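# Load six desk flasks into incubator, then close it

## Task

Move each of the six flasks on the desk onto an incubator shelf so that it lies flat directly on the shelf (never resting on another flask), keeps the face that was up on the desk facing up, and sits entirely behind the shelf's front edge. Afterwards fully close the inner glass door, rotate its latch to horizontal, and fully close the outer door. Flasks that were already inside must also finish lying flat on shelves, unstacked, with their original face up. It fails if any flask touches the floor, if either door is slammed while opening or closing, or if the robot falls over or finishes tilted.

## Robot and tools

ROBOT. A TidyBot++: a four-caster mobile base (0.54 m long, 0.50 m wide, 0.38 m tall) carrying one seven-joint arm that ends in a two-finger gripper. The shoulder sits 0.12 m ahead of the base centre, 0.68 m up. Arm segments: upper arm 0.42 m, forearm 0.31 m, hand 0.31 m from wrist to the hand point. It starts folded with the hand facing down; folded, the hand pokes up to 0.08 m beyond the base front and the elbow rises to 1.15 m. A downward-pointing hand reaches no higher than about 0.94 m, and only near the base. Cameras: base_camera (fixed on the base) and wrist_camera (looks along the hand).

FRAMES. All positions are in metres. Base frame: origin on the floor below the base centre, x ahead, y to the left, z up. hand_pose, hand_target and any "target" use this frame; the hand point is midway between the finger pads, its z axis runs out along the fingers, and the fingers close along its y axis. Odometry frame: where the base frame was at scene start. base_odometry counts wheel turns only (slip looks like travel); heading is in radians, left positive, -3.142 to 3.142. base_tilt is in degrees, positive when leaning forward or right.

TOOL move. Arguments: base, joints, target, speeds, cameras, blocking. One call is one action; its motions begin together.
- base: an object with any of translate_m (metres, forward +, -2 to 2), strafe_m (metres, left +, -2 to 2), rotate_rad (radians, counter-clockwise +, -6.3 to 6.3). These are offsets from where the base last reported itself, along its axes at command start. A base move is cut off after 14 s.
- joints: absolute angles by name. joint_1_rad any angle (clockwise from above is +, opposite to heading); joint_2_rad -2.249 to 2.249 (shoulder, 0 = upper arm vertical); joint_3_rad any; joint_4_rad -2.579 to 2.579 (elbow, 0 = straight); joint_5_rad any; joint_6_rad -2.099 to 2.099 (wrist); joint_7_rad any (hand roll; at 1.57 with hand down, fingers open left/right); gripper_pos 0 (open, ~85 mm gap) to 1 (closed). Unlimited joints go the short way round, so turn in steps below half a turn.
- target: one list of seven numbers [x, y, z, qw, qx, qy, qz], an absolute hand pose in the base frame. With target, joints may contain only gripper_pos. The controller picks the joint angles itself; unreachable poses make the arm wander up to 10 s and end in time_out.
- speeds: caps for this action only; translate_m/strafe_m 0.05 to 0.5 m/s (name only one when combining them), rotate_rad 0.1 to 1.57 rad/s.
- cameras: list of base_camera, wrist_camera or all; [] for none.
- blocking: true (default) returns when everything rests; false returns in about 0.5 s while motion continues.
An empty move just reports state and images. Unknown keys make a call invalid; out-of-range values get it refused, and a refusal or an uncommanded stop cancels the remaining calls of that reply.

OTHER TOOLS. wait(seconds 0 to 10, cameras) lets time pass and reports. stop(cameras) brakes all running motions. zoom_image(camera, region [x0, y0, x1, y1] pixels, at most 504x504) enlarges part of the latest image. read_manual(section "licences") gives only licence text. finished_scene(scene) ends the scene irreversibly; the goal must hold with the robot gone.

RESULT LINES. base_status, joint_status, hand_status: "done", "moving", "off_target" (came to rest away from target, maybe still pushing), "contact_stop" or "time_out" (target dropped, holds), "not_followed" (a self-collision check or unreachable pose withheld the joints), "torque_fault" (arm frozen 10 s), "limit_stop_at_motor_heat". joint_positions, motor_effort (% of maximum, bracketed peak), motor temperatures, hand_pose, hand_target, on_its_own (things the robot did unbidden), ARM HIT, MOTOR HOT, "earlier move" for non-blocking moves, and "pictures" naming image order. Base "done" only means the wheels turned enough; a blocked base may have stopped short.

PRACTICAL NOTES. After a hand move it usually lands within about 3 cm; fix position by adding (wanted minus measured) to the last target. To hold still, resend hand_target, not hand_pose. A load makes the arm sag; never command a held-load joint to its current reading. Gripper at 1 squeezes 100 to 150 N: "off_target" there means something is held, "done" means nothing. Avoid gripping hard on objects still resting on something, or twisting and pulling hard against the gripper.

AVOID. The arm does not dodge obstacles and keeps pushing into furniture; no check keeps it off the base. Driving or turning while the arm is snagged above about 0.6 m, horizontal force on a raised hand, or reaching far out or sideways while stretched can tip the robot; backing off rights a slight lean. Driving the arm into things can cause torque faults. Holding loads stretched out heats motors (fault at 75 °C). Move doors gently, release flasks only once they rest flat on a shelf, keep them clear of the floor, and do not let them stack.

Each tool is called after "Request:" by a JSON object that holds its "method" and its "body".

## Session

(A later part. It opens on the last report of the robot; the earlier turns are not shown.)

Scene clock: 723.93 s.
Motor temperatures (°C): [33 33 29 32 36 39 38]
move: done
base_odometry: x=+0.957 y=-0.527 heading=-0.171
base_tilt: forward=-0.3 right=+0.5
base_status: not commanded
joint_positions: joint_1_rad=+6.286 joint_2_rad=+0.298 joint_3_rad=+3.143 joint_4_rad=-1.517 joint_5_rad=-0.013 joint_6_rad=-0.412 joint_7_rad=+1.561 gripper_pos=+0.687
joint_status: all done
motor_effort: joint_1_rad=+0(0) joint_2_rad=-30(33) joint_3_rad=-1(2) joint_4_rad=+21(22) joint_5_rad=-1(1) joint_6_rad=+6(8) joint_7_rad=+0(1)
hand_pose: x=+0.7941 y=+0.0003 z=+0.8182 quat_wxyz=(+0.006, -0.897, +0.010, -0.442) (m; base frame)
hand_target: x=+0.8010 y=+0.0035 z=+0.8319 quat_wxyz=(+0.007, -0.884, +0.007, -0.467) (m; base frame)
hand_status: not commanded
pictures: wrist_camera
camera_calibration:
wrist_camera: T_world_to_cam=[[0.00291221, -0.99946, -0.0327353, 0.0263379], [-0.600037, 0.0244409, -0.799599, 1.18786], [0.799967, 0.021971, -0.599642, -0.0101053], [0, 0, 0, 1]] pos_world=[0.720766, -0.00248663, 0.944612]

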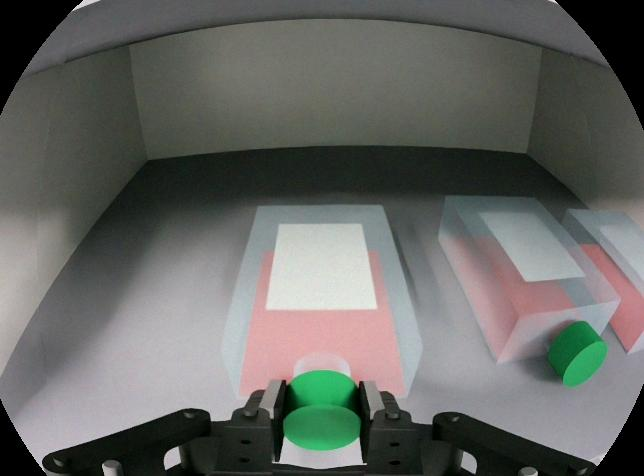

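Request:
{"method": "move", "body": {"joints": {"joint_2_rad": 0.295, "joint_4_rad": -1.575, "joint_6_rad": -0.285}, "cameras": []}}

Request:
{"method": "move", "body": {"joints": {"joint_2_rad": 0.305, "joint_4_rad": -1.61, "joint_6_rad": -0.255}, "cameras": ["wrist_camera"]}}

Scene clock: 725.87 s.
Motor temperatures (°C): [33 33 29 32 36 39 38]
move: done
base_odometry: x=+0.957 y=-0.527 heading=-0.171
base_tilt: forward=-0.3 right=+0.6
base_status: not commanded
joint_positions: joint_1_rad=+6.286 joint_2_rad=+0.297 joint_3_rad=+3.143 joint_4_rad=-1.555 joint_5_rad=-0.013 joint_6_rad=-0.343 joint_7_rad=+1.561 gripper_pos=+0.687
joint_status: all done
motor_effort: joint_1_rad=+0(1) joint_2_rad=-31(32) joint_3_rad=-1(2) joint_4_rad=+21(21) joint_5_rad=+0(1) joint_6_rad=+7(7) joint_7_rad=+1(1)
hand_pose: x=+0.7967 y=+0.0001 z=+0.8145 quat_wxyz=(+0.006, -0.890, +0.010, -0.455) (m; base frame)
hand_target: x=+0.8014 y=+0.0031 z=+0.8201 quat_wxyz=(+0.007, -0.881, +0.007, -0.474) (m; base frame)
hand_status: not commanded
pictures: none
No camera images: "cameras" was empty.

Scene clock: 726.53 s.
Motor temperatures (°C): [33 33 29 32 36 39 38]
move: done
base_odometry: x=+0.957 y=-0.527 heading=-0.171
base_tilt: forward=-0.3 right=+0.6
base_status: not commanded
joint_positions: joint_1_rad=+6.286 joint_2_rad=+0.296 joint_3_rad=+3.143 joint_4_rad=-1.577 joint_5_rad=-0.013 joint_6_rad=-0.304 joint_7_rad=+1.561 gripper_pos=+0.687
joint_status: all done
motor_effort: joint_1_rad=+0(1) joint_2_rad=-27(30) joint_3_rad=-2(2) joint_4_rad=+18(21) joint_5_rad=-1(1) joint_6_rad=+6(7) joint_7_rad=+0(1)
hand_pose: x=+0.7976 y=-0.0001 z=+0.8135 quat_wxyz=(+0.006, -0.886, +0.010, -0.464) (m; base frame)
hand_target: x=+0.7983 y=+0.0029 z=+0.8015 quat_wxyz=(+0.007, -0.884, +0.007, -0.467) (m; base frame)
hand_status: not commanded
pictures: wrist_camera
camera_calibration:
wrist_camera: T_world_to_cam=[[0.00329247, -0.99948, -0.0320883, 0.0249902], [-0.559272, 0.0247604, -0.828614, 1.17725], [0.828977, 0.0206743, -0.5589, -0.0719643], [0, 0, 0, 1]] pos_world=[0.717979, -0.00268417, 0.936068]

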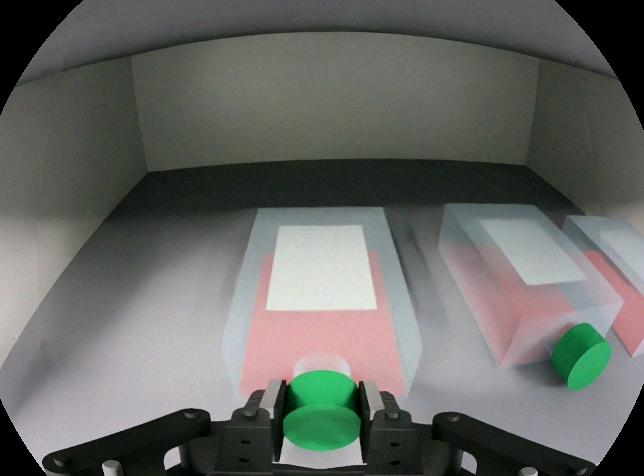

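Request:
{"method": "move", "body": {"joints": {"joint_2_rad": 0.295, "joint_4_rad": -1.585, "joint_6_rad": -0.33}, "cameras": []}}

Request:
{"method": "move", "body": {"joints": {"gripper_pos": 0.3}, "cameras": []}}

Request:
{"method": "move", "body": {"base": {"translate_m": -0.1}, "speeds": {"translate_m": 0.1}, "cameras": ["wrist_camera"]}}

Scene clock: 728.50 s.
Motor temperatures (°C): [33 33 29 32 36 39 38]
move: done
base_odometry: x=+0.957 y=-0.527 heading=-0.171
base_tilt: forward=-0.2 right=+0.5
base_status: not commanded
joint_positions: joint_1_rad=+6.286 joint_2_rad=+0.295 joint_3_rad=+3.143 joint_4_rad=-1.574 joint_5_rad=-0.013 joint_6_rad=-0.312 joint_7_rad=+1.561 gripper_pos=+0.687
joint_status: all done
motor_effort: joint_1_rad=+0(0) joint_2_rad=-28(29) joint_3_rad=-1(2) joint_4_rad=+18(19) joint_5_rad=-1(2) joint_6_rad=+5(5) joint_7_rad=-1(1)
hand_pose: x=+0.7971 y=-0.0001 z=+0.8138 quat_wxyz=(+0.006, -0.887, +0.010, -0.462) (m; base frame)
hand_target: x=+0.7906 y=+0.0034 z=+0.8031 quat_wxyz=(+0.007, -0.893, +0.007, -0.449) (m; base frame)
hand_status: not commanded
pictures: none
No camera images: "cameras" was empty.

Scene clock: 729.33 s.
Motor temperatures (°C): [33 33 29 32 36 39 38]
move: done
base_odometry: x=+0.957 y=-0.527 heading=-0.171
base_tilt: forward=-0.2 right=+0.5
base_status: not commanded
joint_positions: joint_1_rad=+6.286 joint_2_rad=+0.295 joint_3_rad=+3.143 joint_4_rad=-1.574 joint_5_rad=-0.013 joint_6_rad=-0.312 joint_7_rad=+1.561 gripper_pos=+0.300
joint_status: all done
motor_effort: joint_1_rad=+0(0) joint_2_rad=-30(31) joint_3_rad=+0(2) joint_4_rad=+20(21) joint_5_rad=-1(1) joint_6_rad=+7(7) joint_7_rad=+1(1)
hand_pose: x=+0.7969 y=-0.0001 z=+0.8134 quat_wxyz=(+0.006, -0.887, +0.010, -0.462) (m; base frame)
hand_target: x=+0.7906 y=+0.0034 z=+0.8031 quat_wxyz=(+0.007, -0.893, +0.007, -0.449) (m; base frame)
hand_status: not commanded
pictures: none
No camera images: "cameras" was empty.

Scene clock: 730.87 s.
Motor temperatures (°C): [33 33 29 32 36 39 38]
move: done
base_odometry: x=+0.858 y=-0.510 heading=-0.171
base_tilt: forward=-0.2 right=+0.5
base_status: done
joint_positions: joint_1_rad=+6.286 joint_2_rad=+0.295 joint_3_rad=+3.143 joint_4_rad=-1.574 joint_5_rad=-0.013 joint_6_rad=-0.312 joint_7_rad=+1.561 gripper_pos=+0.300
joint_status: not commanded
motor_effort: joint_1_rad=+0(1) joint_2_rad=-30(33) joint_3_rad=+0(2) joint_4_rad=+20(21) joint_5_rad=-1(1) joint_6_rad=+6(7) joint_7_rad=+1(1)
hand_pose: x=+0.7969 y=-0.0001 z=+0.8134 quat_wxyz=(+0.006, -0.887, +0.010, -0.462) (m; base frame)
hand_target: x=+0.7906 y=+0.0034 z=+0.8031 quat_wxyz=(+0.007, -0.893, +0.007, -0.449) (m; base frame)
hand_status: not commanded
pictures: wrist_camera
camera_calibration:
wrist_camera: T_world_to_cam=[[0.0032256, -0.999478, -0.0321592, 0.0251113], [-0.563153, 0.0247593, -0.825982, 1.17774], [0.826346, 0.0207748, -0.562779, -0.0663149], [0, 0, 0, 1]] pos_world=[0.717968, -0.00268427, 0.936281]

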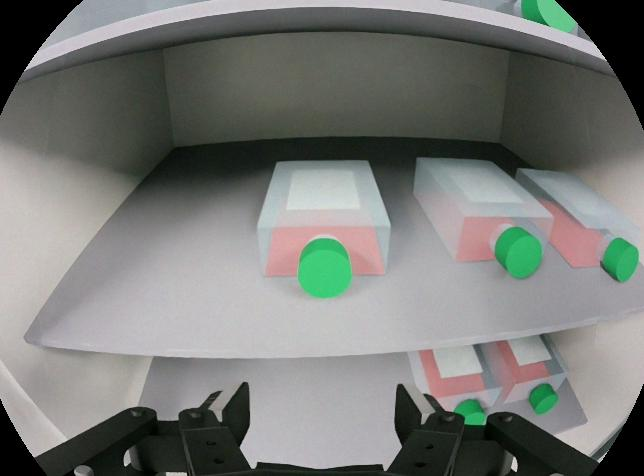

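Request:
{"method": "move", "body": {"base": {"translate_m": -0.45}, "joints": {"gripper_pos": 0.2, "joint_2_rad": 0.318, "joint_4_rad": -0.879, "joint_6_rad": -1.044}, "cameras": []}}

Request:
{"method": "move", "body": {"base": {"translate_m": -1.693, "strafe_m": 0.855, "rotate_rad": 0.852}, "cameras": ["wrist_camera"]}}

Scene clock: 738.40 s.
Motor temperatures (°C): [33 33 29 32 36 39 38]
move: done
base_odometry: x=+0.415 y=-0.434 heading=-0.170
base_tilt: forward=-0.3 right=+0.5
base_status: done
joint_positions: joint_1_rad=+6.286 joint_2_rad=+0.300 joint_3_rad=+3.143 joint_4_rad=-0.903 joint_5_rad=-0.013 joint_6_rad=-0.967 joint_7_rad=+1.561 gripper_pos=+0.200
joint_status: all done
motor_effort: joint_1_rad=+0(1) joint_2_rad=-31(34) joint_3_rad=-1(2) joint_4_rad=+20(22) joint_5_rad=+0(1) joint_6_rad=+6(7) joint_7_rad=+0(1)
hand_pose: x=+0.7938 y=+0.0021 z=+1.0211 quat_wxyz=(+0.007, -0.884, +0.007, -0.467) (m; base frame)
hand_target: x=+0.7871 y=+0.0067 z=+1.0030 quat_wxyz=(+0.010, -0.900, +0.001, -0.435) (m; base frame)
hand_status: not commanded
pictures: none
No camera images: "cameras" was empty.

Scene clock: 743.97 s.
Motor temperatures (°C): [33 33 29 32 36 39 38]
move: done
base_odometry: x=-1.109 y=+0.695 heading=+0.681
base_tilt: forward=-0.2 right=+0.6
base_status: done
joint_positions: joint_1_rad=+6.277 joint_2_rad=+0.313 joint_3_rad=+3.136 joint_4_rad=-0.894 joint_5_rad=-0.015 joint_6_rad=-0.984 joint_7_rad=+1.561 gripper_pos=+0.200
joint_status: not commanded
motor_effort: joint_1_rad=+0(10) joint_2_rad=-30(47) joint_3_rad=-1(5) joint_4_rad=+20(25) joint_5_rad=+0(3) joint_6_rad=+7(13) joint_7_rad=+0(2)
hand_pose: x=+0.7955 y=+0.0121 z=+1.0137 quat_wxyz=(+0.013, -0.889, +0.001, -0.458) (m; base frame)
hand_target: x=+0.7871 y=+0.0067 z=+1.0030 quat_wxyz=(+0.010, -0.900, +0.001, -0.435) (m; base frame)
hand_status: not commanded
pictures: wrist_camera
camera_calibration:
wrist_camera: T_world_to_cam=[[0.0269164, -0.998983, -0.036174, 0.0288736], [-0.570485, 0.0143647, -0.821182, 1.34324], [0.820867, 0.04274, -0.569518, 0.0583154], [0, 0, 0, 1]] pos_world=[0.717654, 0.00705658, 1.1373]

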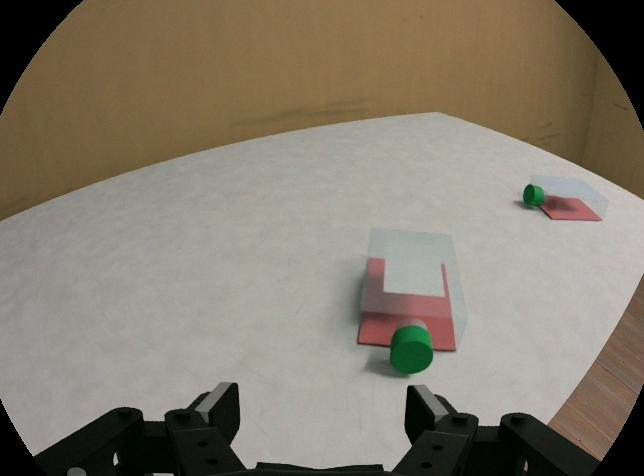

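Request:
{"method": "move", "body": {"base": {"rotate_rad": -0.146, "strafe_m": 0.066}, "joints": {"joint_2_rad": 0.29, "joint_4_rad": -1.16, "joint_6_rad": -0.695, "gripper_pos": 0.2}, "cameras": ["wrist_camera"]}}

Scene clock: 750.27 s.
Motor temperatures (°C): [33 33 29 32 36 39 38]
move: time_out
base_odometry: x=-1.148 y=+0.744 heading=+0.531
base_tilt: forward=-0.3 right=+0.5
base_status: strafe_m time_out (by the wheels' count: +0.063 of +0.066); rotate_rad time_out (by the wheels' count: -0.151 of -0.146)
joint_positions: joint_1_rad=+6.278 joint_2_rad=+0.311 joint_3_rad=+3.137 joint_4_rad=-1.142 joint_5_rad=-0.015 joint_6_rad=-0.758 joint_7_rad=+1.561 gripper_pos=+0.200
joint_status: all done
motor_effort: joint_1_rad=+0(4) joint_2_rad=-31(34) joint_3_rad=+0(3) joint_4_rad=+21(22) joint_5_rad=+0(2) joint_6_rad=+7(7) joint_7_rad=+0(1)
hand_pose: x=+0.8094 y=+0.0107 z=+0.9336 quat_wxyz=(+0.012, -0.894, +0.003, -0.449) (m; base frame)
hand_target: x=+0.8128 y=+0.0054 z=+0.9538 quat_wxyz=(+0.009, -0.878, +0.004, -0.478) (m; base frame)
hand_status: not commanded
pictures: wrist_camera
camera_calibration:
wrist_camera: T_world_to_cam=[[0.0214096, -0.999084, -0.0370405, 0.0295657], [-0.58737, 0.0174112, -0.809131, 1.28776], [0.809035, 0.0390796, -0.586459, 0.0267671], [0, 0, 0, 1]] pos_world=[0.734105, 0.00607104, 1.05876]

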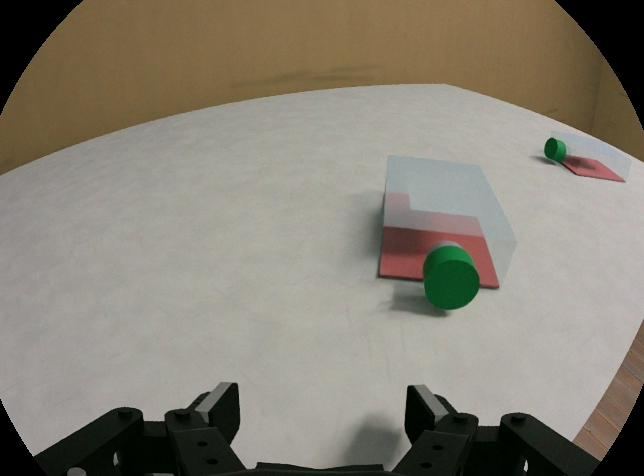

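Request:
{"method": "move", "body": {"base": {"strafe_m": -0.05}, "speeds": {"strafe_m": 0.1}}}

Scene clock: 752.17 s.
Motor temperatures (°C): [33 33 29 32 36 39 38]
move: done
base_odometry: x=-1.123 y=+0.701 heading=+0.531
base_tilt: forward=-0.3 right=+0.5
base_status: done
joint_positions: joint_1_rad=+6.282 joint_2_rad=+0.310 joint_3_rad=+3.139 joint_4_rad=-1.142 joint_5_rad=-0.015 joint_6_rad=-0.757 joint_7_rad=+1.561 gripper_pos=+0.200
joint_status: not commanded
motor_effort: joint_1_rad=+0(4) joint_2_rad=-31(33) joint_3_rad=-1(3) joint_4_rad=+21(21) joint_5_rad=-1(1) joint_6_rad=+6(7) joint_7_rad=+0(1)
hand_pose: x=+0.8095 y=+0.0066 z=+0.9341 quat_wxyz=(+0.010, -0.893, +0.006, -0.449) (m; base frame)
hand_target: x=+0.8128 y=+0.0054 z=+0.9538 quat_wxyz=(+0.009, -0.878, +0.004, -0.478) (m; base frame)
hand_status: not commanded
pictures: base_camera, wrist_camera
camera_calibration:
wrist_camera: T_world_to_cam=[[0.0152533, -0.999219, -0.0364437, 0.0298895], [-0.586329, 0.0205852, -0.809811, 1.28804], [0.809929, 0.0337203, -0.585557, 0.0256218], [0, 0, 0, 1]] pos_world=[0.734007, 0.0024877, 1.05916]

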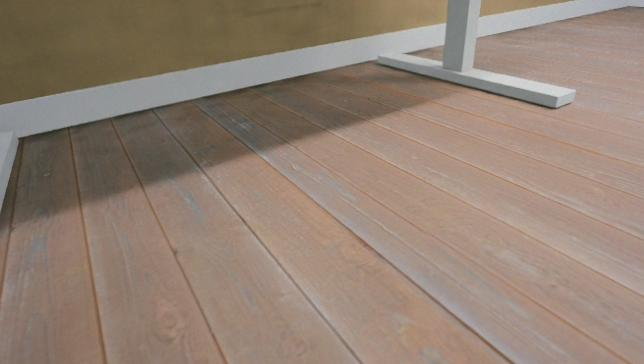

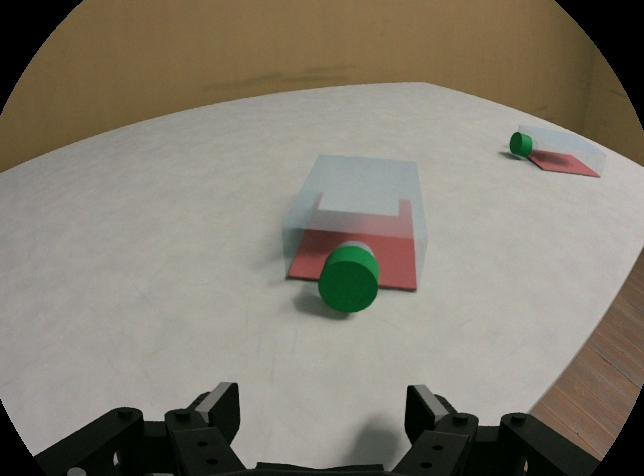

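Request:
{"method": "move", "body": {"base": {"translate_m": 0.055, "strafe_m": -0.015}, "speeds": {"translate_m": 0.1}, "cameras": ["wrist_camera"]}}

Scene clock: 765.30 s.
Motor temperatures (°C): [33 33 29 32 36 39 38]
move: done
base_odometry: x=-1.068 y=+0.716 heading=+0.531
base_tilt: forward=-0.3 right=+0.6
base_status: done
joint_positions: joint_1_rad=+6.282 joint_2_rad=+0.304 joint_3_rad=+3.139 joint_4_rad=-1.143 joint_5_rad=-0.015 joint_6_rad=-0.755 joint_7_rad=+1.561 gripper_pos=+0.200
joint_status: not commanded
motor_effort: joint_1_rad=+0(2) joint_2_rad=-31(34) joint_3_rad=-1(2) joint_4_rad=+21(22) joint_5_rad=+0(1) joint_6_rad=+6(7) joint_7_rad=+0(1)
hand_pose: x=+0.8083 y=+0.0066 z=+0.9383 quat_wxyz=(+0.010, -0.892, +0.006, -0.453) (m; base frame)
hand_target: x=+0.8128 y=+0.0054 z=+0.9538 quat_wxyz=(+0.009, -0.878, +0.004, -0.478) (m; base frame)
hand_status: not commanded
pictures: wrist_camera
camera_calibration:
wrist_camera: T_world_to_cam=[[0.0154627, -0.999217, -0.0364129, 0.0298697], [-0.580381, 0.020685, -0.814083, 1.28998], [0.814199, 0.0337212, -0.579606, 0.020014], [0, 0, 0, 1]] pos_world=[0.731923, 0.00248805, 1.06284]

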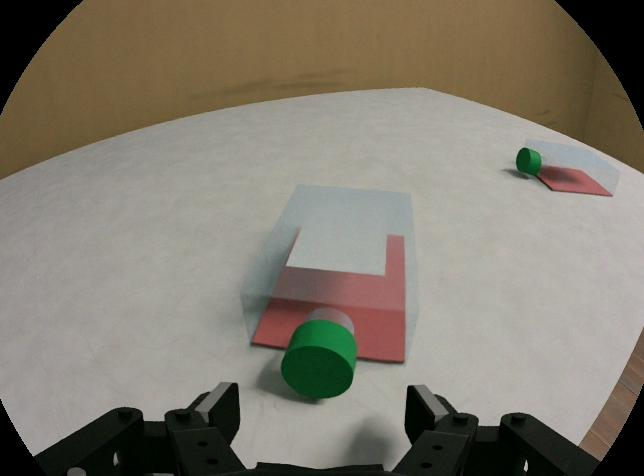

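Request:
{"method": "move", "body": {"base": {"translate_m": 0.032}, "speeds": {"translate_m": 0.08}, "cameras": []}}

Request:
{"method": "move", "body": {"joints": {"gripper_pos": 0.7}, "cameras": ["wrist_camera"]}}

Scene clock: 767.17 s.
Motor temperatures (°C): [33 33 29 32 36 39 38]
move: done
base_odometry: x=-1.041 y=+0.732 heading=+0.531
base_tilt: forward=-0.2 right=+0.6
base_status: done
joint_positions: joint_1_rad=+6.282 joint_2_rad=+0.301 joint_3_rad=+3.139 joint_4_rad=-1.143 joint_5_rad=-0.015 joint_6_rad=-0.754 joint_7_rad=+1.561 gripper_pos=+0.200
joint_status: not commanded
motor_effort: joint_1_rad=+0(1) joint_2_rad=-31(34) joint_3_rad=-1(2) joint_4_rad=+21(22) joint_5_rad=+0(1) joint_6_rad=+6(7) joint_7_rad=+0(1)
hand_pose: x=+0.8074 y=+0.0066 z=+0.9409 quat_wxyz=(+0.010, -0.891, +0.006, -0.454) (m; base frame)
hand_target: x=+0.8128 y=+0.0054 z=+0.9538 quat_wxyz=(+0.009, -0.878, +0.004, -0.478) (m; base frame)
hand_status: not commanded
pictures: none
No camera images: "cameras" was empty.

Scene clock: 768.00 s.
Motor temperatures (°C): [33 33 29 32 36 39 38]
move: done
base_odometry: x=-1.041 y=+0.732 heading=+0.531
base_tilt: forward=-0.3 right=+0.5
base_status: not commanded
joint_positions: joint_1_rad=+6.282 joint_2_rad=+0.300 joint_3_rad=+3.139 joint_4_rad=-1.143 joint_5_rad=-0.015 joint_6_rad=-0.752 joint_7_rad=+1.561 gripper_pos=+0.679
joint_status: all done
motor_effort: joint_1_rad=+0(0) joint_2_rad=-31(31) joint_3_rad=-2(2) joint_4_rad=+21(21) joint_5_rad=-1(1) joint_6_rad=+6(7) joint_7_rad=+0(1)
hand_pose: x=+0.8077 y=+0.0066 z=+0.9414 quat_wxyz=(+0.010, -0.890, +0.006, -0.455) (m; base frame)
hand_target: x=+0.8128 y=+0.0054 z=+0.9538 quat_wxyz=(+0.009, -0.878, +0.004, -0.478) (m; base frame)
hand_status: not commanded
pictures: wrist_camera
camera_calibration:
wrist_camera: T_world_to_cam=[[0.0156833, -0.999217, -0.0363196, 0.0297246], [-0.575445, 0.0206855, -0.817579, 1.2914], [0.81769, 0.0337223, -0.57467, 0.0148295], [0, 0, 0, 1]] pos_world=[0.730537, 0.00248805, 1.06542]

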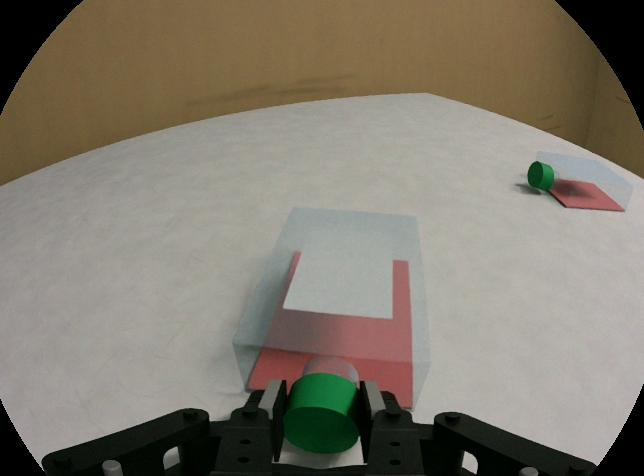

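Request:
{"method": "move", "body": {"joints": {"gripper_pos": 0.82}, "cameras": []}}

Request:
{"method": "move", "body": {"joints": {"joint_2_rad": 0.294, "joint_4_rad": -1.06, "joint_6_rad": -0.87}, "cameras": ["wrist_camera"]}}

Scene clock: 769.67 s.
Motor temperatures (°C): [33 33 29 32 36 39 38]
move: off_target
base_odometry: x=-1.041 y=+0.732 heading=+0.531
base_tilt: forward=-0.3 right=+0.6
base_status: not commanded
joint_positions: joint_1_rad=+6.282 joint_2_rad=+0.300 joint_3_rad=+3.139 joint_4_rad=-1.143 joint_5_rad=-0.015 joint_6_rad=-0.752 joint_7_rad=+1.561 gripper_pos=+0.685
joint_status: gripper_pos off_target (ended at +0.685, target +0.820)
motor_effort: joint_1_rad=+0(0) joint_2_rad=-30(30) joint_3_rad=-1(2) joint_4_rad=+20(21) joint_5_rad=-1(2) joint_6_rad=+6(7) joint_7_rad=+0(1)
hand_pose: x=+0.8077 y=+0.0066 z=+0.9414 quat_wxyz=(+0.010, -0.890, +0.006, -0.455) (m; base frame)
hand_target: x=+0.8128 y=+0.0054 z=+0.9538 quat_wxyz=(+0.009, -0.878, +0.004, -0.478) (m; base frame)
hand_status: not commanded
pictures: none
No camera images: "cameras" was empty.

Scene clock: 770.60 s.
Motor temperatures (°C): [33 33 29 32 36 39 38]
move: done
base_odometry: x=-1.041 y=+0.732 heading=+0.531
base_tilt: forward=-0.2 right=+0.5
base_status: not commanded
joint_positions: joint_1_rad=+6.282 joint_2_rad=+0.300 joint_3_rad=+3.139 joint_4_rad=-1.086 joint_5_rad=-0.015 joint_6_rad=-0.822 joint_7_rad=+1.561 gripper_pos=+0.685
joint_status: all done
motor_effort: joint_1_rad=+0(0) joint_2_rad=-31(33) joint_3_rad=+0(2) joint_4_rad=+22(22) joint_5_rad=-1(1) joint_6_rad=+8(8) joint_7_rad=+0(1)
hand_pose: x=+0.8026 y=+0.0068 z=+0.9558 quat_wxyz=(+0.010, -0.893, +0.005, -0.450) (m; base frame)
hand_target: x=+0.7951 y=+0.0061 z=+0.9630 quat_wxyz=(+0.010, -0.897, +0.002, -0.443) (m; base frame)
hand_status: not commanded
pictures: wrist_camera
camera_calibration:
wrist_camera: T_world_to_cam=[[0.016247, -0.99921, -0.0362663, 0.0299695], [-0.585971, 0.0198743, -0.810088, 1.30155], [0.810169, 0.0344125, -0.585185, 0.0434141], [0, 0, 0, 1]] pos_world=[0.727008, 0.00258449, 1.08086]

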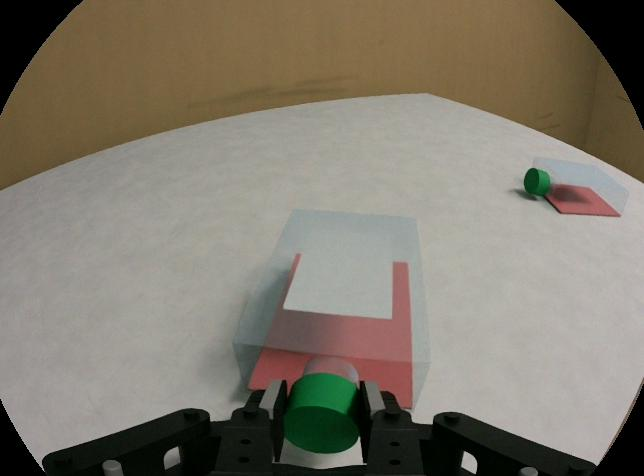

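Request:
{"method": "move", "body": {"base": {"translate_m": -0.4}, "joints": {"joint_2_rad": 0.294, "joint_4_rad": -0.94, "joint_6_rad": -1.01}, "speeds": {"translate_m": 0.3}, "cameras": ["wrist_camera"]}}

Request:
{"method": "move", "body": {"base": {"translate_m": 0.65, "strafe_m": -1.7, "rotate_rad": -0.905}, "speeds": {"strafe_m": 0.45, "rotate_rad": 0.6}}}

Scene clock: 779.20 s.
Motor temperatures (°C): [33 33 29 32 36 39 38]
move: time_out
base_odometry: x=-1.384 y=+0.530 heading=+0.537
base_tilt: forward=-0.3 right=+0.6
base_status: translate_m time_out (by the wheels' count: -0.398 of -0.400)
joint_positions: joint_1_rad=+6.287 joint_2_rad=+0.287 joint_3_rad=+3.144 joint_4_rad=-0.958 joint_5_rad=-0.016 joint_6_rad=-0.954 joint_7_rad=+1.561 gripper_pos=+0.685
joint_status: all done
motor_effort: joint_1_rad=+0(11) joint_2_rad=-30(37) joint_3_rad=+0(6) joint_4_rad=+21(24) joint_5_rad=-1(3) joint_6_rad=+8(12) joint_7_rad=+1(1)
hand_pose: x=+0.7880 y=+0.0015 z=+1.0029 quat_wxyz=(+0.008, -0.891, +0.008, -0.454) (m; base frame)
hand_target: x=+0.7810 y=+0.0066 z=+0.9944 quat_wxyz=(+0.010, -0.901, +0.001, -0.434) (m; base frame)
hand_status: not commanded
pictures: wrist_camera
camera_calibration:
wrist_camera: T_world_to_cam=[[0.00946575, -0.999336, -0.035193, 0.0309426], [-0.577753, 0.0232599, -0.81588, 1.33065], [0.816157, 0.0280558, -0.577149, 0.0701616], [0, 0, 0, 1]] pos_world=[0.711229, -0.00199706, 1.12723]

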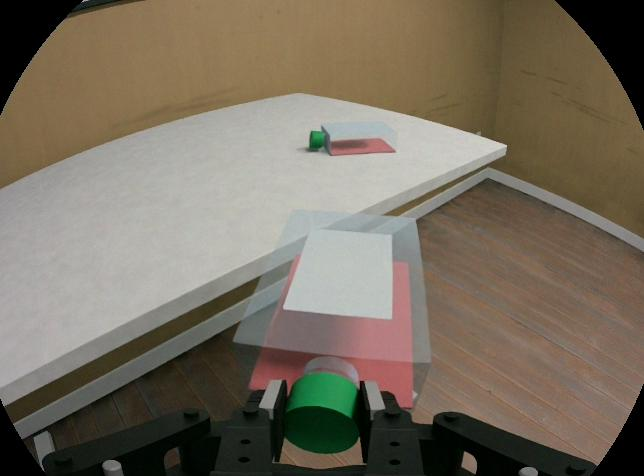

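not run: a stop that you did not command came earlier in this reply.

Request:
{"method": "move", "body": {"base": {"translate_m": 0.12, "strafe_m": -1.0}, "speeds": {"strafe_m": 0.35}, "cameras": []}}

Request:
{"method": "move", "body": {"base": {"rotate_rad": -0.905}, "speeds": {"rotate_rad": 0.6}}}

Scene clock: 784.80 s.
Motor temperatures (°C): [33 33 29 32 36 39 38]
move: done
base_odometry: x=-0.770 y=-0.268 heading=+0.536
base_tilt: forward=-0.3 right=+0.5
base_status: done
joint_positions: joint_1_rad=+6.286 joint_2_rad=+0.287 joint_3_rad=+3.142 joint_4_rad=-0.958 joint_5_rad=-0.016 joint_6_rad=-0.954 joint_7_rad=+1.561 gripper_pos=+0.685
joint_status: not commanded
motor_effort: joint_1_rad=+0(4) joint_2_rad=-31(33) joint_3_rad=-1(3) joint_4_rad=+21(22) joint_5_rad=-1(2) joint_6_rad=+7(8) joint_7_rad=+1(1)
hand_pose: x=+0.7880 y=+0.0033 z=+1.0029 quat_wxyz=(+0.009, -0.891, +0.007, -0.454) (m; base frame)
hand_target: x=+0.7810 y=+0.0066 z=+0.9944 quat_wxyz=(+0.010, -0.901, +0.001, -0.434) (m; base frame)
hand_status: not commanded
pictures: none
No camera images: "cameras" was empty.

Scene clock: 787.20 s.
Motor temperatures (°C): [33 33 29 32 36 39 38]
move: done
base_odometry: x=-0.770 y=-0.268 heading=-0.369
base_tilt: forward=-0.3 right=+0.5
base_status: done
joint_positions: joint_1_rad=+6.286 joint_2_rad=+0.288 joint_3_rad=+3.144 joint_4_rad=-0.958 joint_5_rad=-0.016 joint_6_rad=-0.954 joint_7_rad=+1.561 gripper_pos=+0.685
joint_status: not commanded
motor_effort: joint_1_rad=+0(4) joint_2_rad=-31(33) joint_3_rad=-2(5) joint_4_rad=+21(22) joint_5_rad=-1(2) joint_6_rad=+8(8) joint_7_rad=+1(1)
hand_pose: x=+0.7881 y=+0.0022 z=+1.0028 quat_wxyz=(+0.009, -0.891, +0.007, -0.454) (m; base frame)
hand_target: x=+0.7810 y=+0.0066 z=+0.9944 quat_wxyz=(+0.010, -0.901, +0.001, -0.434) (m; base frame)
hand_status: not commanded
pictures: base_camera, wrist_camera
camera_calibration:
wrist_camera: T_world_to_cam=[[0.0105988, -0.999327, -0.0351284, 0.0307555], [-0.577876, 0.0225486, -0.815813, 1.33062], [0.816056, 0.0289465, -0.577248, 0.0701874], [0, 0, 0, 1]] pos_world=[0.711329, -0.00130048, 1.12713]

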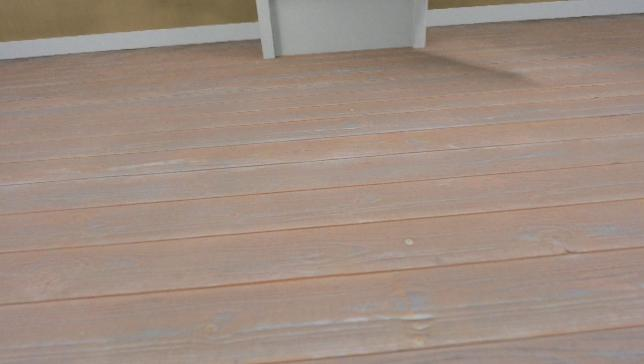

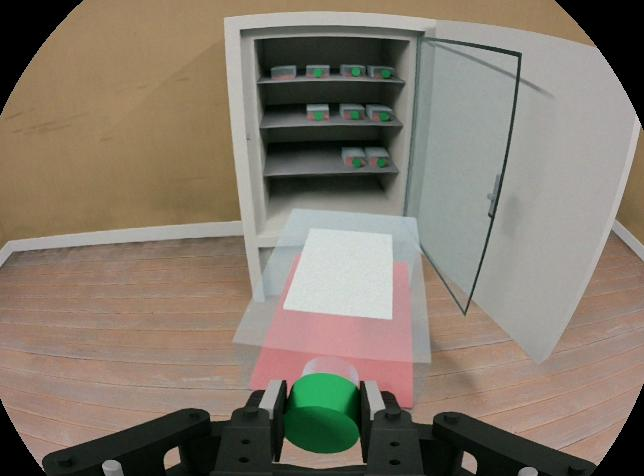

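Request:
{"method": "move", "body": {"base": {"translate_m": 0.75, "strafe_m": 0.175, "rotate_rad": -0.035}, "joints": {"joint_2_rad": 0.46, "joint_4_rad": -1.815, "joint_6_rad": 0.115}, "speeds": {"translate_m": 0.35}}}

Scene clock: 797.00 s.
Motor temperatures (°C): [33 33 29 32 36 39 38]
move: done
base_odometry: x=-0.007 y=-0.375 heading=-0.404
base_tilt: forward=-0.3 right=+0.6
base_status: done
joint_positions: joint_1_rad=+6.291 joint_2_rad=+0.449 joint_3_rad=+3.146 joint_4_rad=-1.800 joint_5_rad=-0.016 joint_6_rad=+0.050 joint_7_rad=+1.561 gripper_pos=+0.685
joint_status: all done
motor_effort: joint_1_rad=+0(3) joint_2_rad=-34(37) joint_3_rad=-2(3) joint_4_rad=+18(23) joint_5_rad=-1(2) joint_6_rad=+7(9) joint_7_rad=+1(1)
hand_pose: x=+0.7984 y=-0.0067 z=+0.6806 quat_wxyz=(+0.002, -0.891, +0.016, -0.454) (m; base frame)
hand_target: x=+0.8042 y=+0.0006 z=+0.6823 quat_wxyz=(+0.004, -0.882, +0.009, -0.471) (m; base frame)
hand_status: not commanded
pictures: base_camera, wrist_camera
camera_calibration:
wrist_camera: T_world_to_cam=[[-0.011056, -0.999454, -0.0311502, 0.0249093], [-0.577425, 0.0318145, -0.815823, 1.07363], [0.816369, 0.00896715, -0.577462, -0.124221], [0, 0, 0, 1]] pos_world=[0.721625, -0.00814726, 0.804932]

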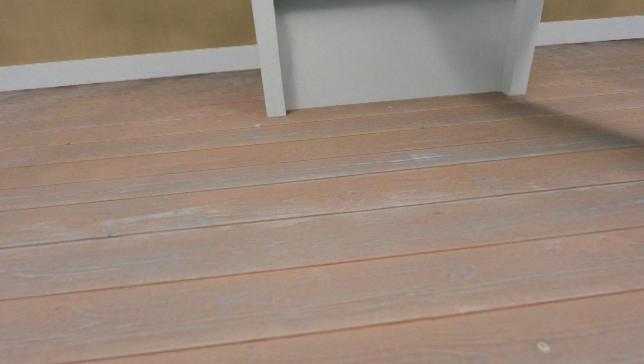

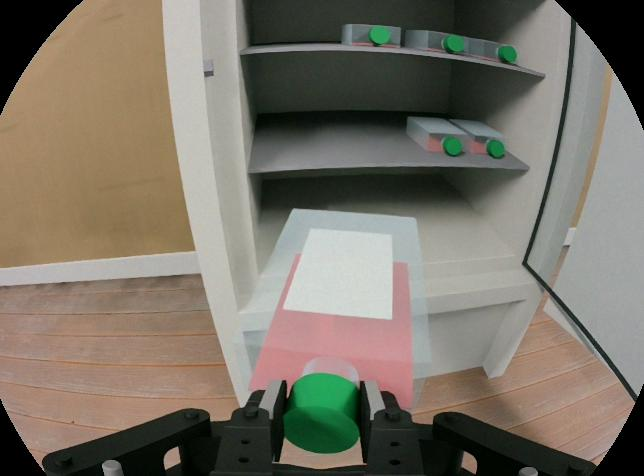

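Request:
{"method": "move", "body": {"base": {"translate_m": 0.336, "strafe_m": -0.0635, "rotate_rad": 0.102}, "speeds": {"translate_m": 0.2}}}

Scene clock: 803.80 s.
Motor temperatures (°C): [33 33 29 32 36 39 38]
move: done
base_odometry: x=+0.277 y=-0.565 heading=-0.301
base_tilt: forward=-0.3 right=+0.6
base_status: done
joint_positions: joint_1_rad=+6.278 joint_2_rad=+0.453 joint_3_rad=+3.137 joint_4_rad=-1.804 joint_5_rad=-0.016 joint_6_rad=+0.052 joint_7_rad=+1.561 gripper_pos=+0.685
joint_status: not commanded
motor_effort: joint_1_rad=+0(5) joint_2_rad=-34(35) joint_3_rad=-1(4) joint_4_rad=+18(19) joint_5_rad=-1(1) joint_6_rad=+7(8) joint_7_rad=+0(1)
hand_pose: x=+0.7971 y=+0.0074 z=+0.6769 quat_wxyz=(+0.008, -0.892, +0.008, -0.452) (m; base frame)
hand_target: x=+0.8042 y=+0.0006 z=+0.6823 quat_wxyz=(+0.004, -0.882, +0.009, -0.471) (m; base frame)
hand_status: not commanded
pictures: base_camera, wrist_camera
camera_calibration:
wrist_camera: T_world_to_cam=[[0.00959183, -0.999342, -0.0349717, 0.025018], [-0.582022, 0.0228592, -0.812852, 1.07118], [0.813116, 0.0281511, -0.58142, -0.120288], [0, 0, 0, 1]] pos_world=[0.721017, 0.00390143, 0.801646]

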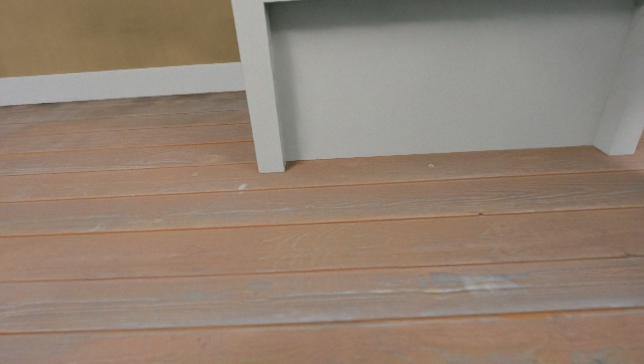

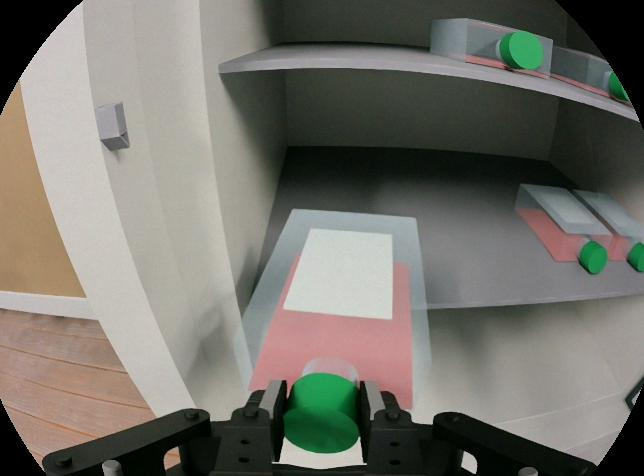

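Request:
{"method": "move", "body": {"base": {"translate_m": 0.12, "strafe_m": -0.028}, "speeds": {"translate_m": 0.12}, "cameras": ["wrist_camera"]}}

Scene clock: 809.93 s.
Motor temperatures (°C): [33 33 29 32 36 39 38]
move: done
base_odometry: x=+0.384 y=-0.628 heading=-0.301
base_tilt: forward=-0.3 right=+0.6
base_status: done
joint_positions: joint_1_rad=+6.278 joint_2_rad=+0.455 joint_3_rad=+3.137 joint_4_rad=-1.806 joint_5_rad=-0.016 joint_6_rad=+0.053 joint_7_rad=+1.561 gripper_pos=+0.685
joint_status: not commanded
motor_effort: joint_1_rad=+0(3) joint_2_rad=-34(35) joint_3_rad=-1(3) joint_4_rad=+18(19) joint_5_rad=-1(1) joint_6_rad=+7(8) joint_7_rad=+1(1)
hand_pose: x=+0.7967 y=+0.0073 z=+0.6750 quat_wxyz=(+0.008, -0.893, +0.008, -0.450) (m; base frame)
hand_target: x=+0.8042 y=+0.0006 z=+0.6823 quat_wxyz=(+0.004, -0.882, +0.009, -0.471) (m; base frame)
hand_status: not commanded
pictures: wrist_camera
camera_calibration:
wrist_camera: T_world_to_cam=[[0.0093354, -0.999348, -0.0348806, 0.024972], [-0.584181, 0.02286, -0.811301, 1.07006], [0.811569, 0.0279504, -0.583587, -0.118333], [0, 0, 0, 1]] pos_world=[0.720911, 0.00380164, 0.799954]

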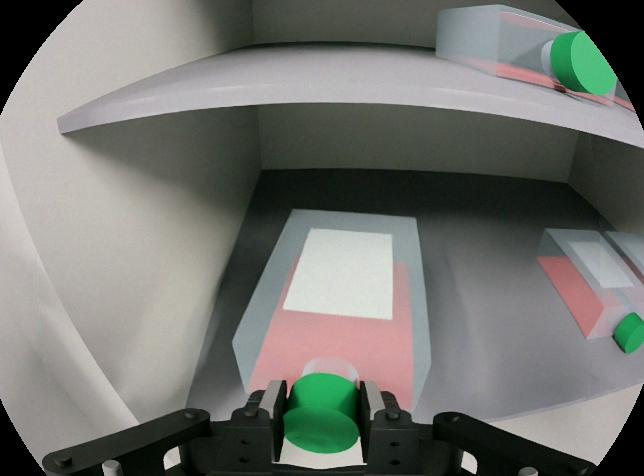

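Request:
{"method": "move", "body": {"base": {"translate_m": 0.065}, "joints": {"joint_2_rad": 0.48, "joint_4_rad": -1.86, "joint_6_rad": 0.165}, "speeds": {"translate_m": 0.08}, "cameras": ["wrist_camera"]}}

Scene clock: 813.17 s.
Motor temperatures (°C): [33 33 29 32 36 39 38]
move: done
base_odometry: x=+0.446 y=-0.648 heading=-0.302
base_tilt: forward=-0.3 right=+0.6
base_status: done
joint_positions: joint_1_rad=+6.278 joint_2_rad=+0.472 joint_3_rad=+3.137 joint_4_rad=-1.848 joint_5_rad=-0.016 joint_6_rad=+0.103 joint_7_rad=+1.561 gripper_pos=+0.685
joint_status: all done
motor_effort: joint_1_rad=+0(1) joint_2_rad=-33(35) joint_3_rad=-2(2) joint_4_rad=+17(19) joint_5_rad=+0(1) joint_6_rad=+7(8) joint_7_rad=+1(1)
hand_pose: x=+0.7891 y=+0.0070 z=+0.6552 quat_wxyz=(+0.008, -0.895, +0.008, -0.446) (m; base frame)
hand_target: x=+0.7953 y=+0.0003 z=+0.6595 quat_wxyz=(+0.003, -0.885, +0.009, -0.465) (m; base frame)
hand_status: not commanded
pictures: wrist_camera
camera_calibration:
wrist_camera: T_world_to_cam=[[0.00839973, -0.999372, -0.0344255, 0.0244772], [-0.592063, 0.0227732, -0.80557, 1.05191], [0.805848, 0.0271486, -0.5915, -0.114034], [0, 0, 0, 1]] pos_world=[0.714489, 0.00360217, 0.780782]

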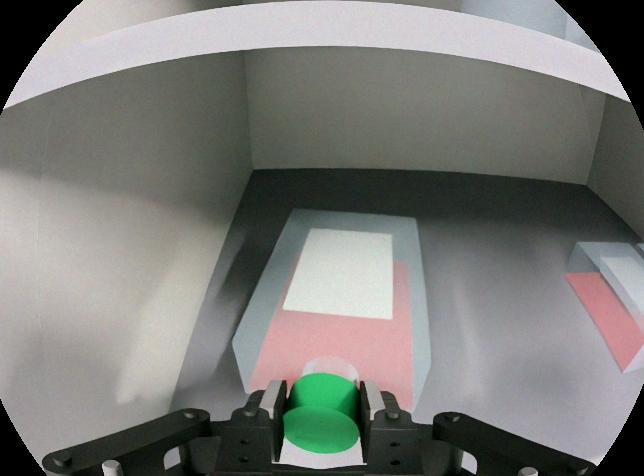

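Request:
{"method": "move", "body": {"base": {"translate_m": 0.016}, "speeds": {"translate_m": 0.06}, "cameras": []}}

Request:
{"method": "move", "body": {"joints": {"joint_2_rad": 0.492, "joint_4_rad": -1.885, "joint_6_rad": 0.205}, "cameras": []}}

Request:
{"method": "move", "body": {"joints": {"joint_2_rad": 0.505, "joint_4_rad": -1.91, "joint_6_rad": 0.235}, "cameras": ["wrist_camera"]}}

Scene clock: 815.37 s.
Motor temperatures (°C): [33 33 29 32 36 39 38]
move: done
base_odometry: x=+0.461 y=-0.652 heading=-0.302
base_tilt: forward=-0.3 right=+0.6
base_status: done
joint_positions: joint_1_rad=+6.278 joint_2_rad=+0.473 joint_3_rad=+3.137 joint_4_rad=-1.849 joint_5_rad=-0.016 joint_6_rad=+0.104 joint_7_rad=+1.561 gripper_pos=+0.685
joint_status: not commanded
motor_effort: joint_1_rad=+0(1) joint_2_rad=-33(35) joint_3_rad=+0(2) joint_4_rad=+17(18) joint_5_rad=-1(1) joint_6_rad=+7(8) joint_7_rad=+0(1)
hand_pose: x=+0.7887 y=+0.0070 z=+0.6539 quat_wxyz=(+0.008, -0.895, +0.008, -0.445) (m; base frame)
hand_target: x=+0.7953 y=+0.0003 z=+0.6595 quat_wxyz=(+0.003, -0.885, +0.009, -0.465) (m; base frame)
hand_status: not commanded
pictures: none
No camera images: "cameras" was empty.

Scene clock: 816.00 s.
Motor temperatures (°C): [33 33 29 32 36 39 38]
move: done
base_odometry: x=+0.461 y=-0.652 heading=-0.302
base_tilt: forward=-0.3 right=+0.5
base_status: not commanded
joint_positions: joint_1_rad=+6.278 joint_2_rad=+0.478 joint_3_rad=+3.137 joint_4_rad=-1.872 joint_5_rad=-0.016 joint_6_rad=+0.145 joint_7_rad=+1.561 gripper_pos=+0.685
joint_status: all done
motor_effort: joint_1_rad=+0(0) joint_2_rad=-33(35) joint_3_rad=-1(2) joint_4_rad=+17(18) joint_5_rad=-1(1) joint_6_rad=+7(8) joint_7_rad=+0(1)
hand_pose: x=+0.7868 y=+0.0068 z=+0.6502 quat_wxyz=(+0.008, -0.892, +0.008, -0.451) (m; base frame)
hand_target: x=+0.7921 y=+0.0001 z=+0.6497 quat_wxyz=(+0.003, -0.885, +0.010, -0.466) (m; base frame)
hand_status: not commanded
pictures: none
No camera images: "cameras" was empty.

Scene clock: 816.73 s.
Motor temperatures (°C): [33 33 29 32 36 39 38]
move: done
base_odometry: x=+0.461 y=-0.652 heading=-0.302
base_tilt: forward=-0.3 right=+0.6
base_status: not commanded
joint_positions: joint_1_rad=+6.278 joint_2_rad=+0.490 joint_3_rad=+3.137 joint_4_rad=-1.896 joint_5_rad=-0.016 joint_6_rad=+0.174 joint_7_rad=+1.561 gripper_pos=+0.685
joint_status: all done
motor_effort: joint_1_rad=+0(0) joint_2_rad=-33(34) joint_3_rad=-1(2) joint_4_rad=+16(18) joint_5_rad=-1(1) joint_6_rad=+7(8) joint_7_rad=+0(1)
hand_pose: x=+0.7819 y=+0.0066 z=+0.6378 quat_wxyz=(+0.007, -0.894, +0.008, -0.448) (m; base frame)
hand_target: x=+0.7867 y=-0.0001 z=+0.6370 quat_wxyz=(+0.002, -0.887, +0.010, -0.462) (m; base frame)
hand_status: not commanded
pictures: wrist_camera
camera_calibration:
wrist_camera: T_world_to_cam=[[0.00770968, -0.999403, -0.0336705, 0.0236481], [-0.58857, 0.0226859, -0.808128, 1.03266], [0.808409, 0.0260479, -0.588044, -0.122694], [0, 0, 0, 1]] pos_world=[0.706798, 0.003403, 0.76317]

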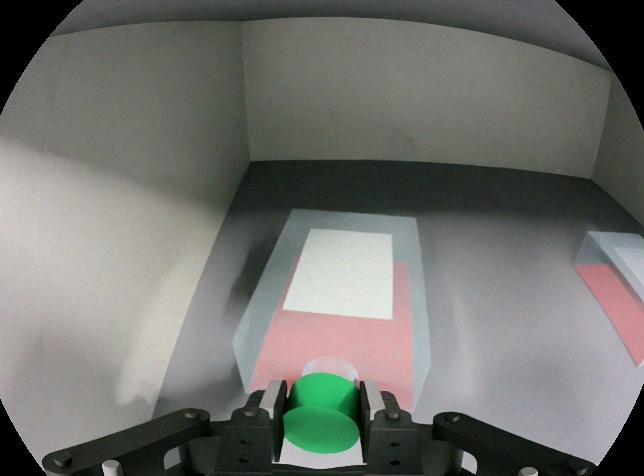

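Request:
{"method": "move", "body": {"joints": {"joint_2_rad": 0.518, "joint_4_rad": -1.927, "joint_6_rad": 0.265}, "cameras": []}}

Request:
{"method": "move", "body": {"joints": {"joint_2_rad": 0.53, "joint_4_rad": -1.945, "joint_6_rad": 0.295}, "cameras": ["wrist_camera"]}}

Scene clock: 818.30 s.
Motor temperatures (°C): [33 33 29 32 36 39 38]
move: done
base_odometry: x=+0.461 y=-0.652 heading=-0.302
base_tilt: forward=-0.2 right=+0.5
base_status: not commanded
joint_positions: joint_1_rad=+6.278 joint_2_rad=+0.503 joint_3_rad=+3.137 joint_4_rad=-1.912 joint_5_rad=-0.016 joint_6_rad=+0.206 joint_7_rad=+1.561 gripper_pos=+0.685
joint_status: all done
motor_effort: joint_1_rad=+0(0) joint_2_rad=-33(34) joint_3_rad=-1(2) joint_4_rad=+16(17) joint_5_rad=-1(1) joint_6_rad=+7(8) joint_7_rad=+0(1)
hand_pose: x=+0.7804 y=+0.0064 z=+0.6300 quat_wxyz=(+0.007, -0.893, +0.008, -0.449) (m; base frame)
hand_target: x=+0.7843 y=-0.0003 z=+0.6281 quat_wxyz=(+0.002, -0.887, +0.010, -0.462) (m; base frame)
hand_status: not commanded
pictures: none
No camera images: "cameras" was empty.

Scene clock: 818.93 s.
Motor temperatures (°C): [33 33 29 32 36 39 38]
move: done
base_odometry: x=+0.461 y=-0.652 heading=-0.302
base_tilt: forward=-0.3 right=+0.5
base_status: not commanded
joint_positions: joint_1_rad=+6.278 joint_2_rad=+0.513 joint_3_rad=+3.137 joint_4_rad=-1.930 joint_5_rad=-0.016 joint_6_rad=+0.237 joint_7_rad=+1.561 gripper_pos=+0.685
joint_status: all done
motor_effort: joint_1_rad=+0(0) joint_2_rad=-32(34) joint_3_rad=-1(2) joint_4_rad=+16(17) joint_5_rad=+0(1) joint_6_rad=+7(8) joint_7_rad=+1(1)
hand_pose: x=+0.7780 y=+0.0063 z=+0.6227 quat_wxyz=(+0.007, -0.893, +0.008, -0.451) (m; base frame)
hand_target: x=+0.7814 y=-0.0005 z=+0.6196 quat_wxyz=(+0.002, -0.887, +0.010, -0.462) (m; base frame)
hand_status: not commanded
pictures: wrist_camera
camera_calibration:
wrist_camera: T_world_to_cam=[[0.00715815, -0.999426, -0.0331116, 0.0229283], [-0.584081, 0.0226981, -0.811378, 1.01662], [0.811664, 0.0251478, -0.583583, -0.13378], [0, 0, 0, 1]] pos_world=[0.702211, 0.00320397, 0.747554]

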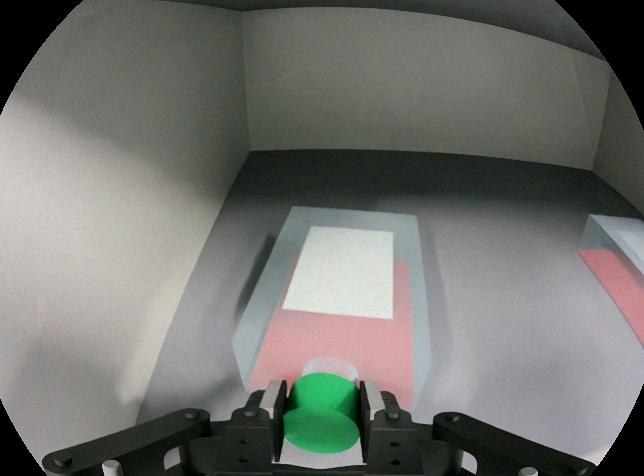

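Request:
{"method": "move", "body": {"joints": {"joint_2_rad": 0.542, "joint_4_rad": -1.962, "joint_6_rad": 0.335}, "cameras": ["wrist_camera"]}}

Scene clock: 822.20 s.
Motor temperatures (°C): [33 33 29 32 36 39 38]
move: done
base_odometry: x=+0.461 y=-0.652 heading=-0.302
base_tilt: forward=-0.2 right=+0.6
base_status: not commanded
joint_positions: joint_1_rad=+6.278 joint_2_rad=+0.521 joint_3_rad=+3.137 joint_4_rad=-1.946 joint_5_rad=-0.016 joint_6_rad=+0.279 joint_7_rad=+1.561 gripper_pos=+0.685
joint_status: all done
motor_effort: joint_1_rad=+0(0) joint_2_rad=-32(33) joint_3_rad=+0(2) joint_4_rad=+15(16) joint_5_rad=-1(1) joint_6_rad=+7(8) joint_7_rad=+0(1)
hand_pose: x=+0.7786 y=+0.0061 z=+0.6212 quat_wxyz=(+0.007, -0.888, +0.009, -0.459) (m; base frame)
hand_target: x=+0.7804 y=-0.0007 z=+0.6143 quat_wxyz=(+0.002, -0.884, +0.010, -0.467) (m; base frame)
hand_status: not commanded
pictures: wrist_camera
camera_calibration:
wrist_camera: T_world_to_cam=[[0.00728407, -0.999441, -0.0326381, 0.0223037], [-0.568612, 0.0227089, -0.822292, 1.01044], [0.822574, 0.024548, -0.568129, -0.15314], [0, 0, 0, 1]] pos_world=[0.700354, 0.00310463, 0.7446]

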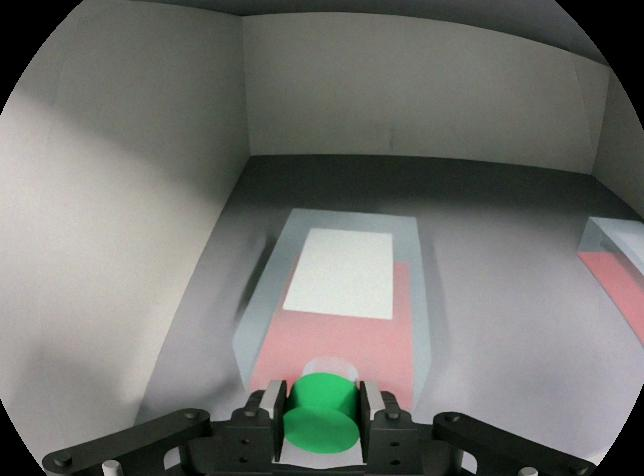

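Request:
{"method": "move", "body": {"joints": {"joint_2_rad": 0.558, "joint_4_rad": -1.985, "joint_6_rad": 0.355}, "cameras": []}}

Request:
{"method": "move", "body": {"joints": {"joint_2_rad": 0.575, "joint_4_rad": -2.01, "joint_6_rad": 0.375}, "cameras": ["wrist_camera"]}}

Scene clock: 824.03 s.
Motor temperatures (°C): [33 33 29 32 36 39 38]
move: done
base_odometry: x=+0.461 y=-0.652 heading=-0.302
base_tilt: forward=-0.2 right=+0.6
base_status: not commanded
joint_positions: joint_1_rad=+6.278 joint_2_rad=+0.524 joint_3_rad=+3.137 joint_4_rad=-1.959 joint_5_rad=-0.016 joint_6_rad=+0.307 joint_7_rad=+1.561 gripper_pos=+0.685
joint_status: all done
motor_effort: joint_1_rad=+1(1) joint_2_rad=-30(33) joint_3_rad=-1(2) joint_4_rad=+13(15) joint_5_rad=-1(1) joint_6_rad=+6(7) joint_7_rad=+0(1)
hand_pose: x=+0.7781 y=+0.0059 z=+0.6207 quat_wxyz=(+0.007, -0.886, +0.009, -0.465) (m; base frame)
hand_target: x=+0.7728 y=-0.0008 z=+0.5989 quat_wxyz=(+0.001, -0.888, +0.010, -0.459) (m; base frame)
hand_status: not commanded
pictures: none
No camera images: "cameras" was empty.

Scene clock: 824.67 s.
Motor temperatures (°C): [33 33 29 32 36 39 38]
move: off_target
base_odometry: x=+0.461 y=-0.652 heading=-0.302
base_tilt: forward=-0.3 right=+0.6
base_status: not commanded
joint_positions: joint_1_rad=+6.278 joint_2_rad=+0.528 joint_3_rad=+3.137 joint_4_rad=-1.972 joint_5_rad=-0.016 joint_6_rad=+0.338 joint_7_rad=+1.561 gripper_pos=+0.685
joint_status: joint_2_rad off_target (ended at +0.528, target +0.575); the others done
motor_effort: joint_1_rad=+1(1) joint_2_rad=-29(30) joint_3_rad=-1(1) joint_4_rad=+11(14) joint_5_rad=-1(2) joint_6_rad=+4(7) joint_7_rad=-1(1)
hand_pose: x=+0.7775 y=+0.0058 z=+0.6200 quat_wxyz=(+0.007, -0.882, +0.009, -0.470) (m; base frame)
hand_target: x=+0.7637 y=-0.0009 z=+0.5823 quat_wxyz=(+0.001, -0.893, +0.010, -0.449) (m; base frame)
hand_status: not commanded
pictures: wrist_camera
camera_calibration:
wrist_camera: T_world_to_cam=[[0.00750701, -0.999462, -0.0319239, 0.0213471], [-0.547075, 0.0226185, -0.836778, 1.00117], [0.83705, 0.0237465, -0.546611, -0.177479], [0, 0, 0, 1]] pos_world=[0.696114, 0.00290514, 0.741427]

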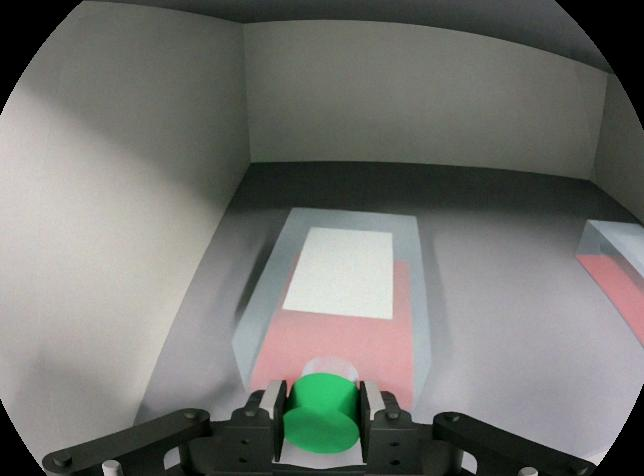

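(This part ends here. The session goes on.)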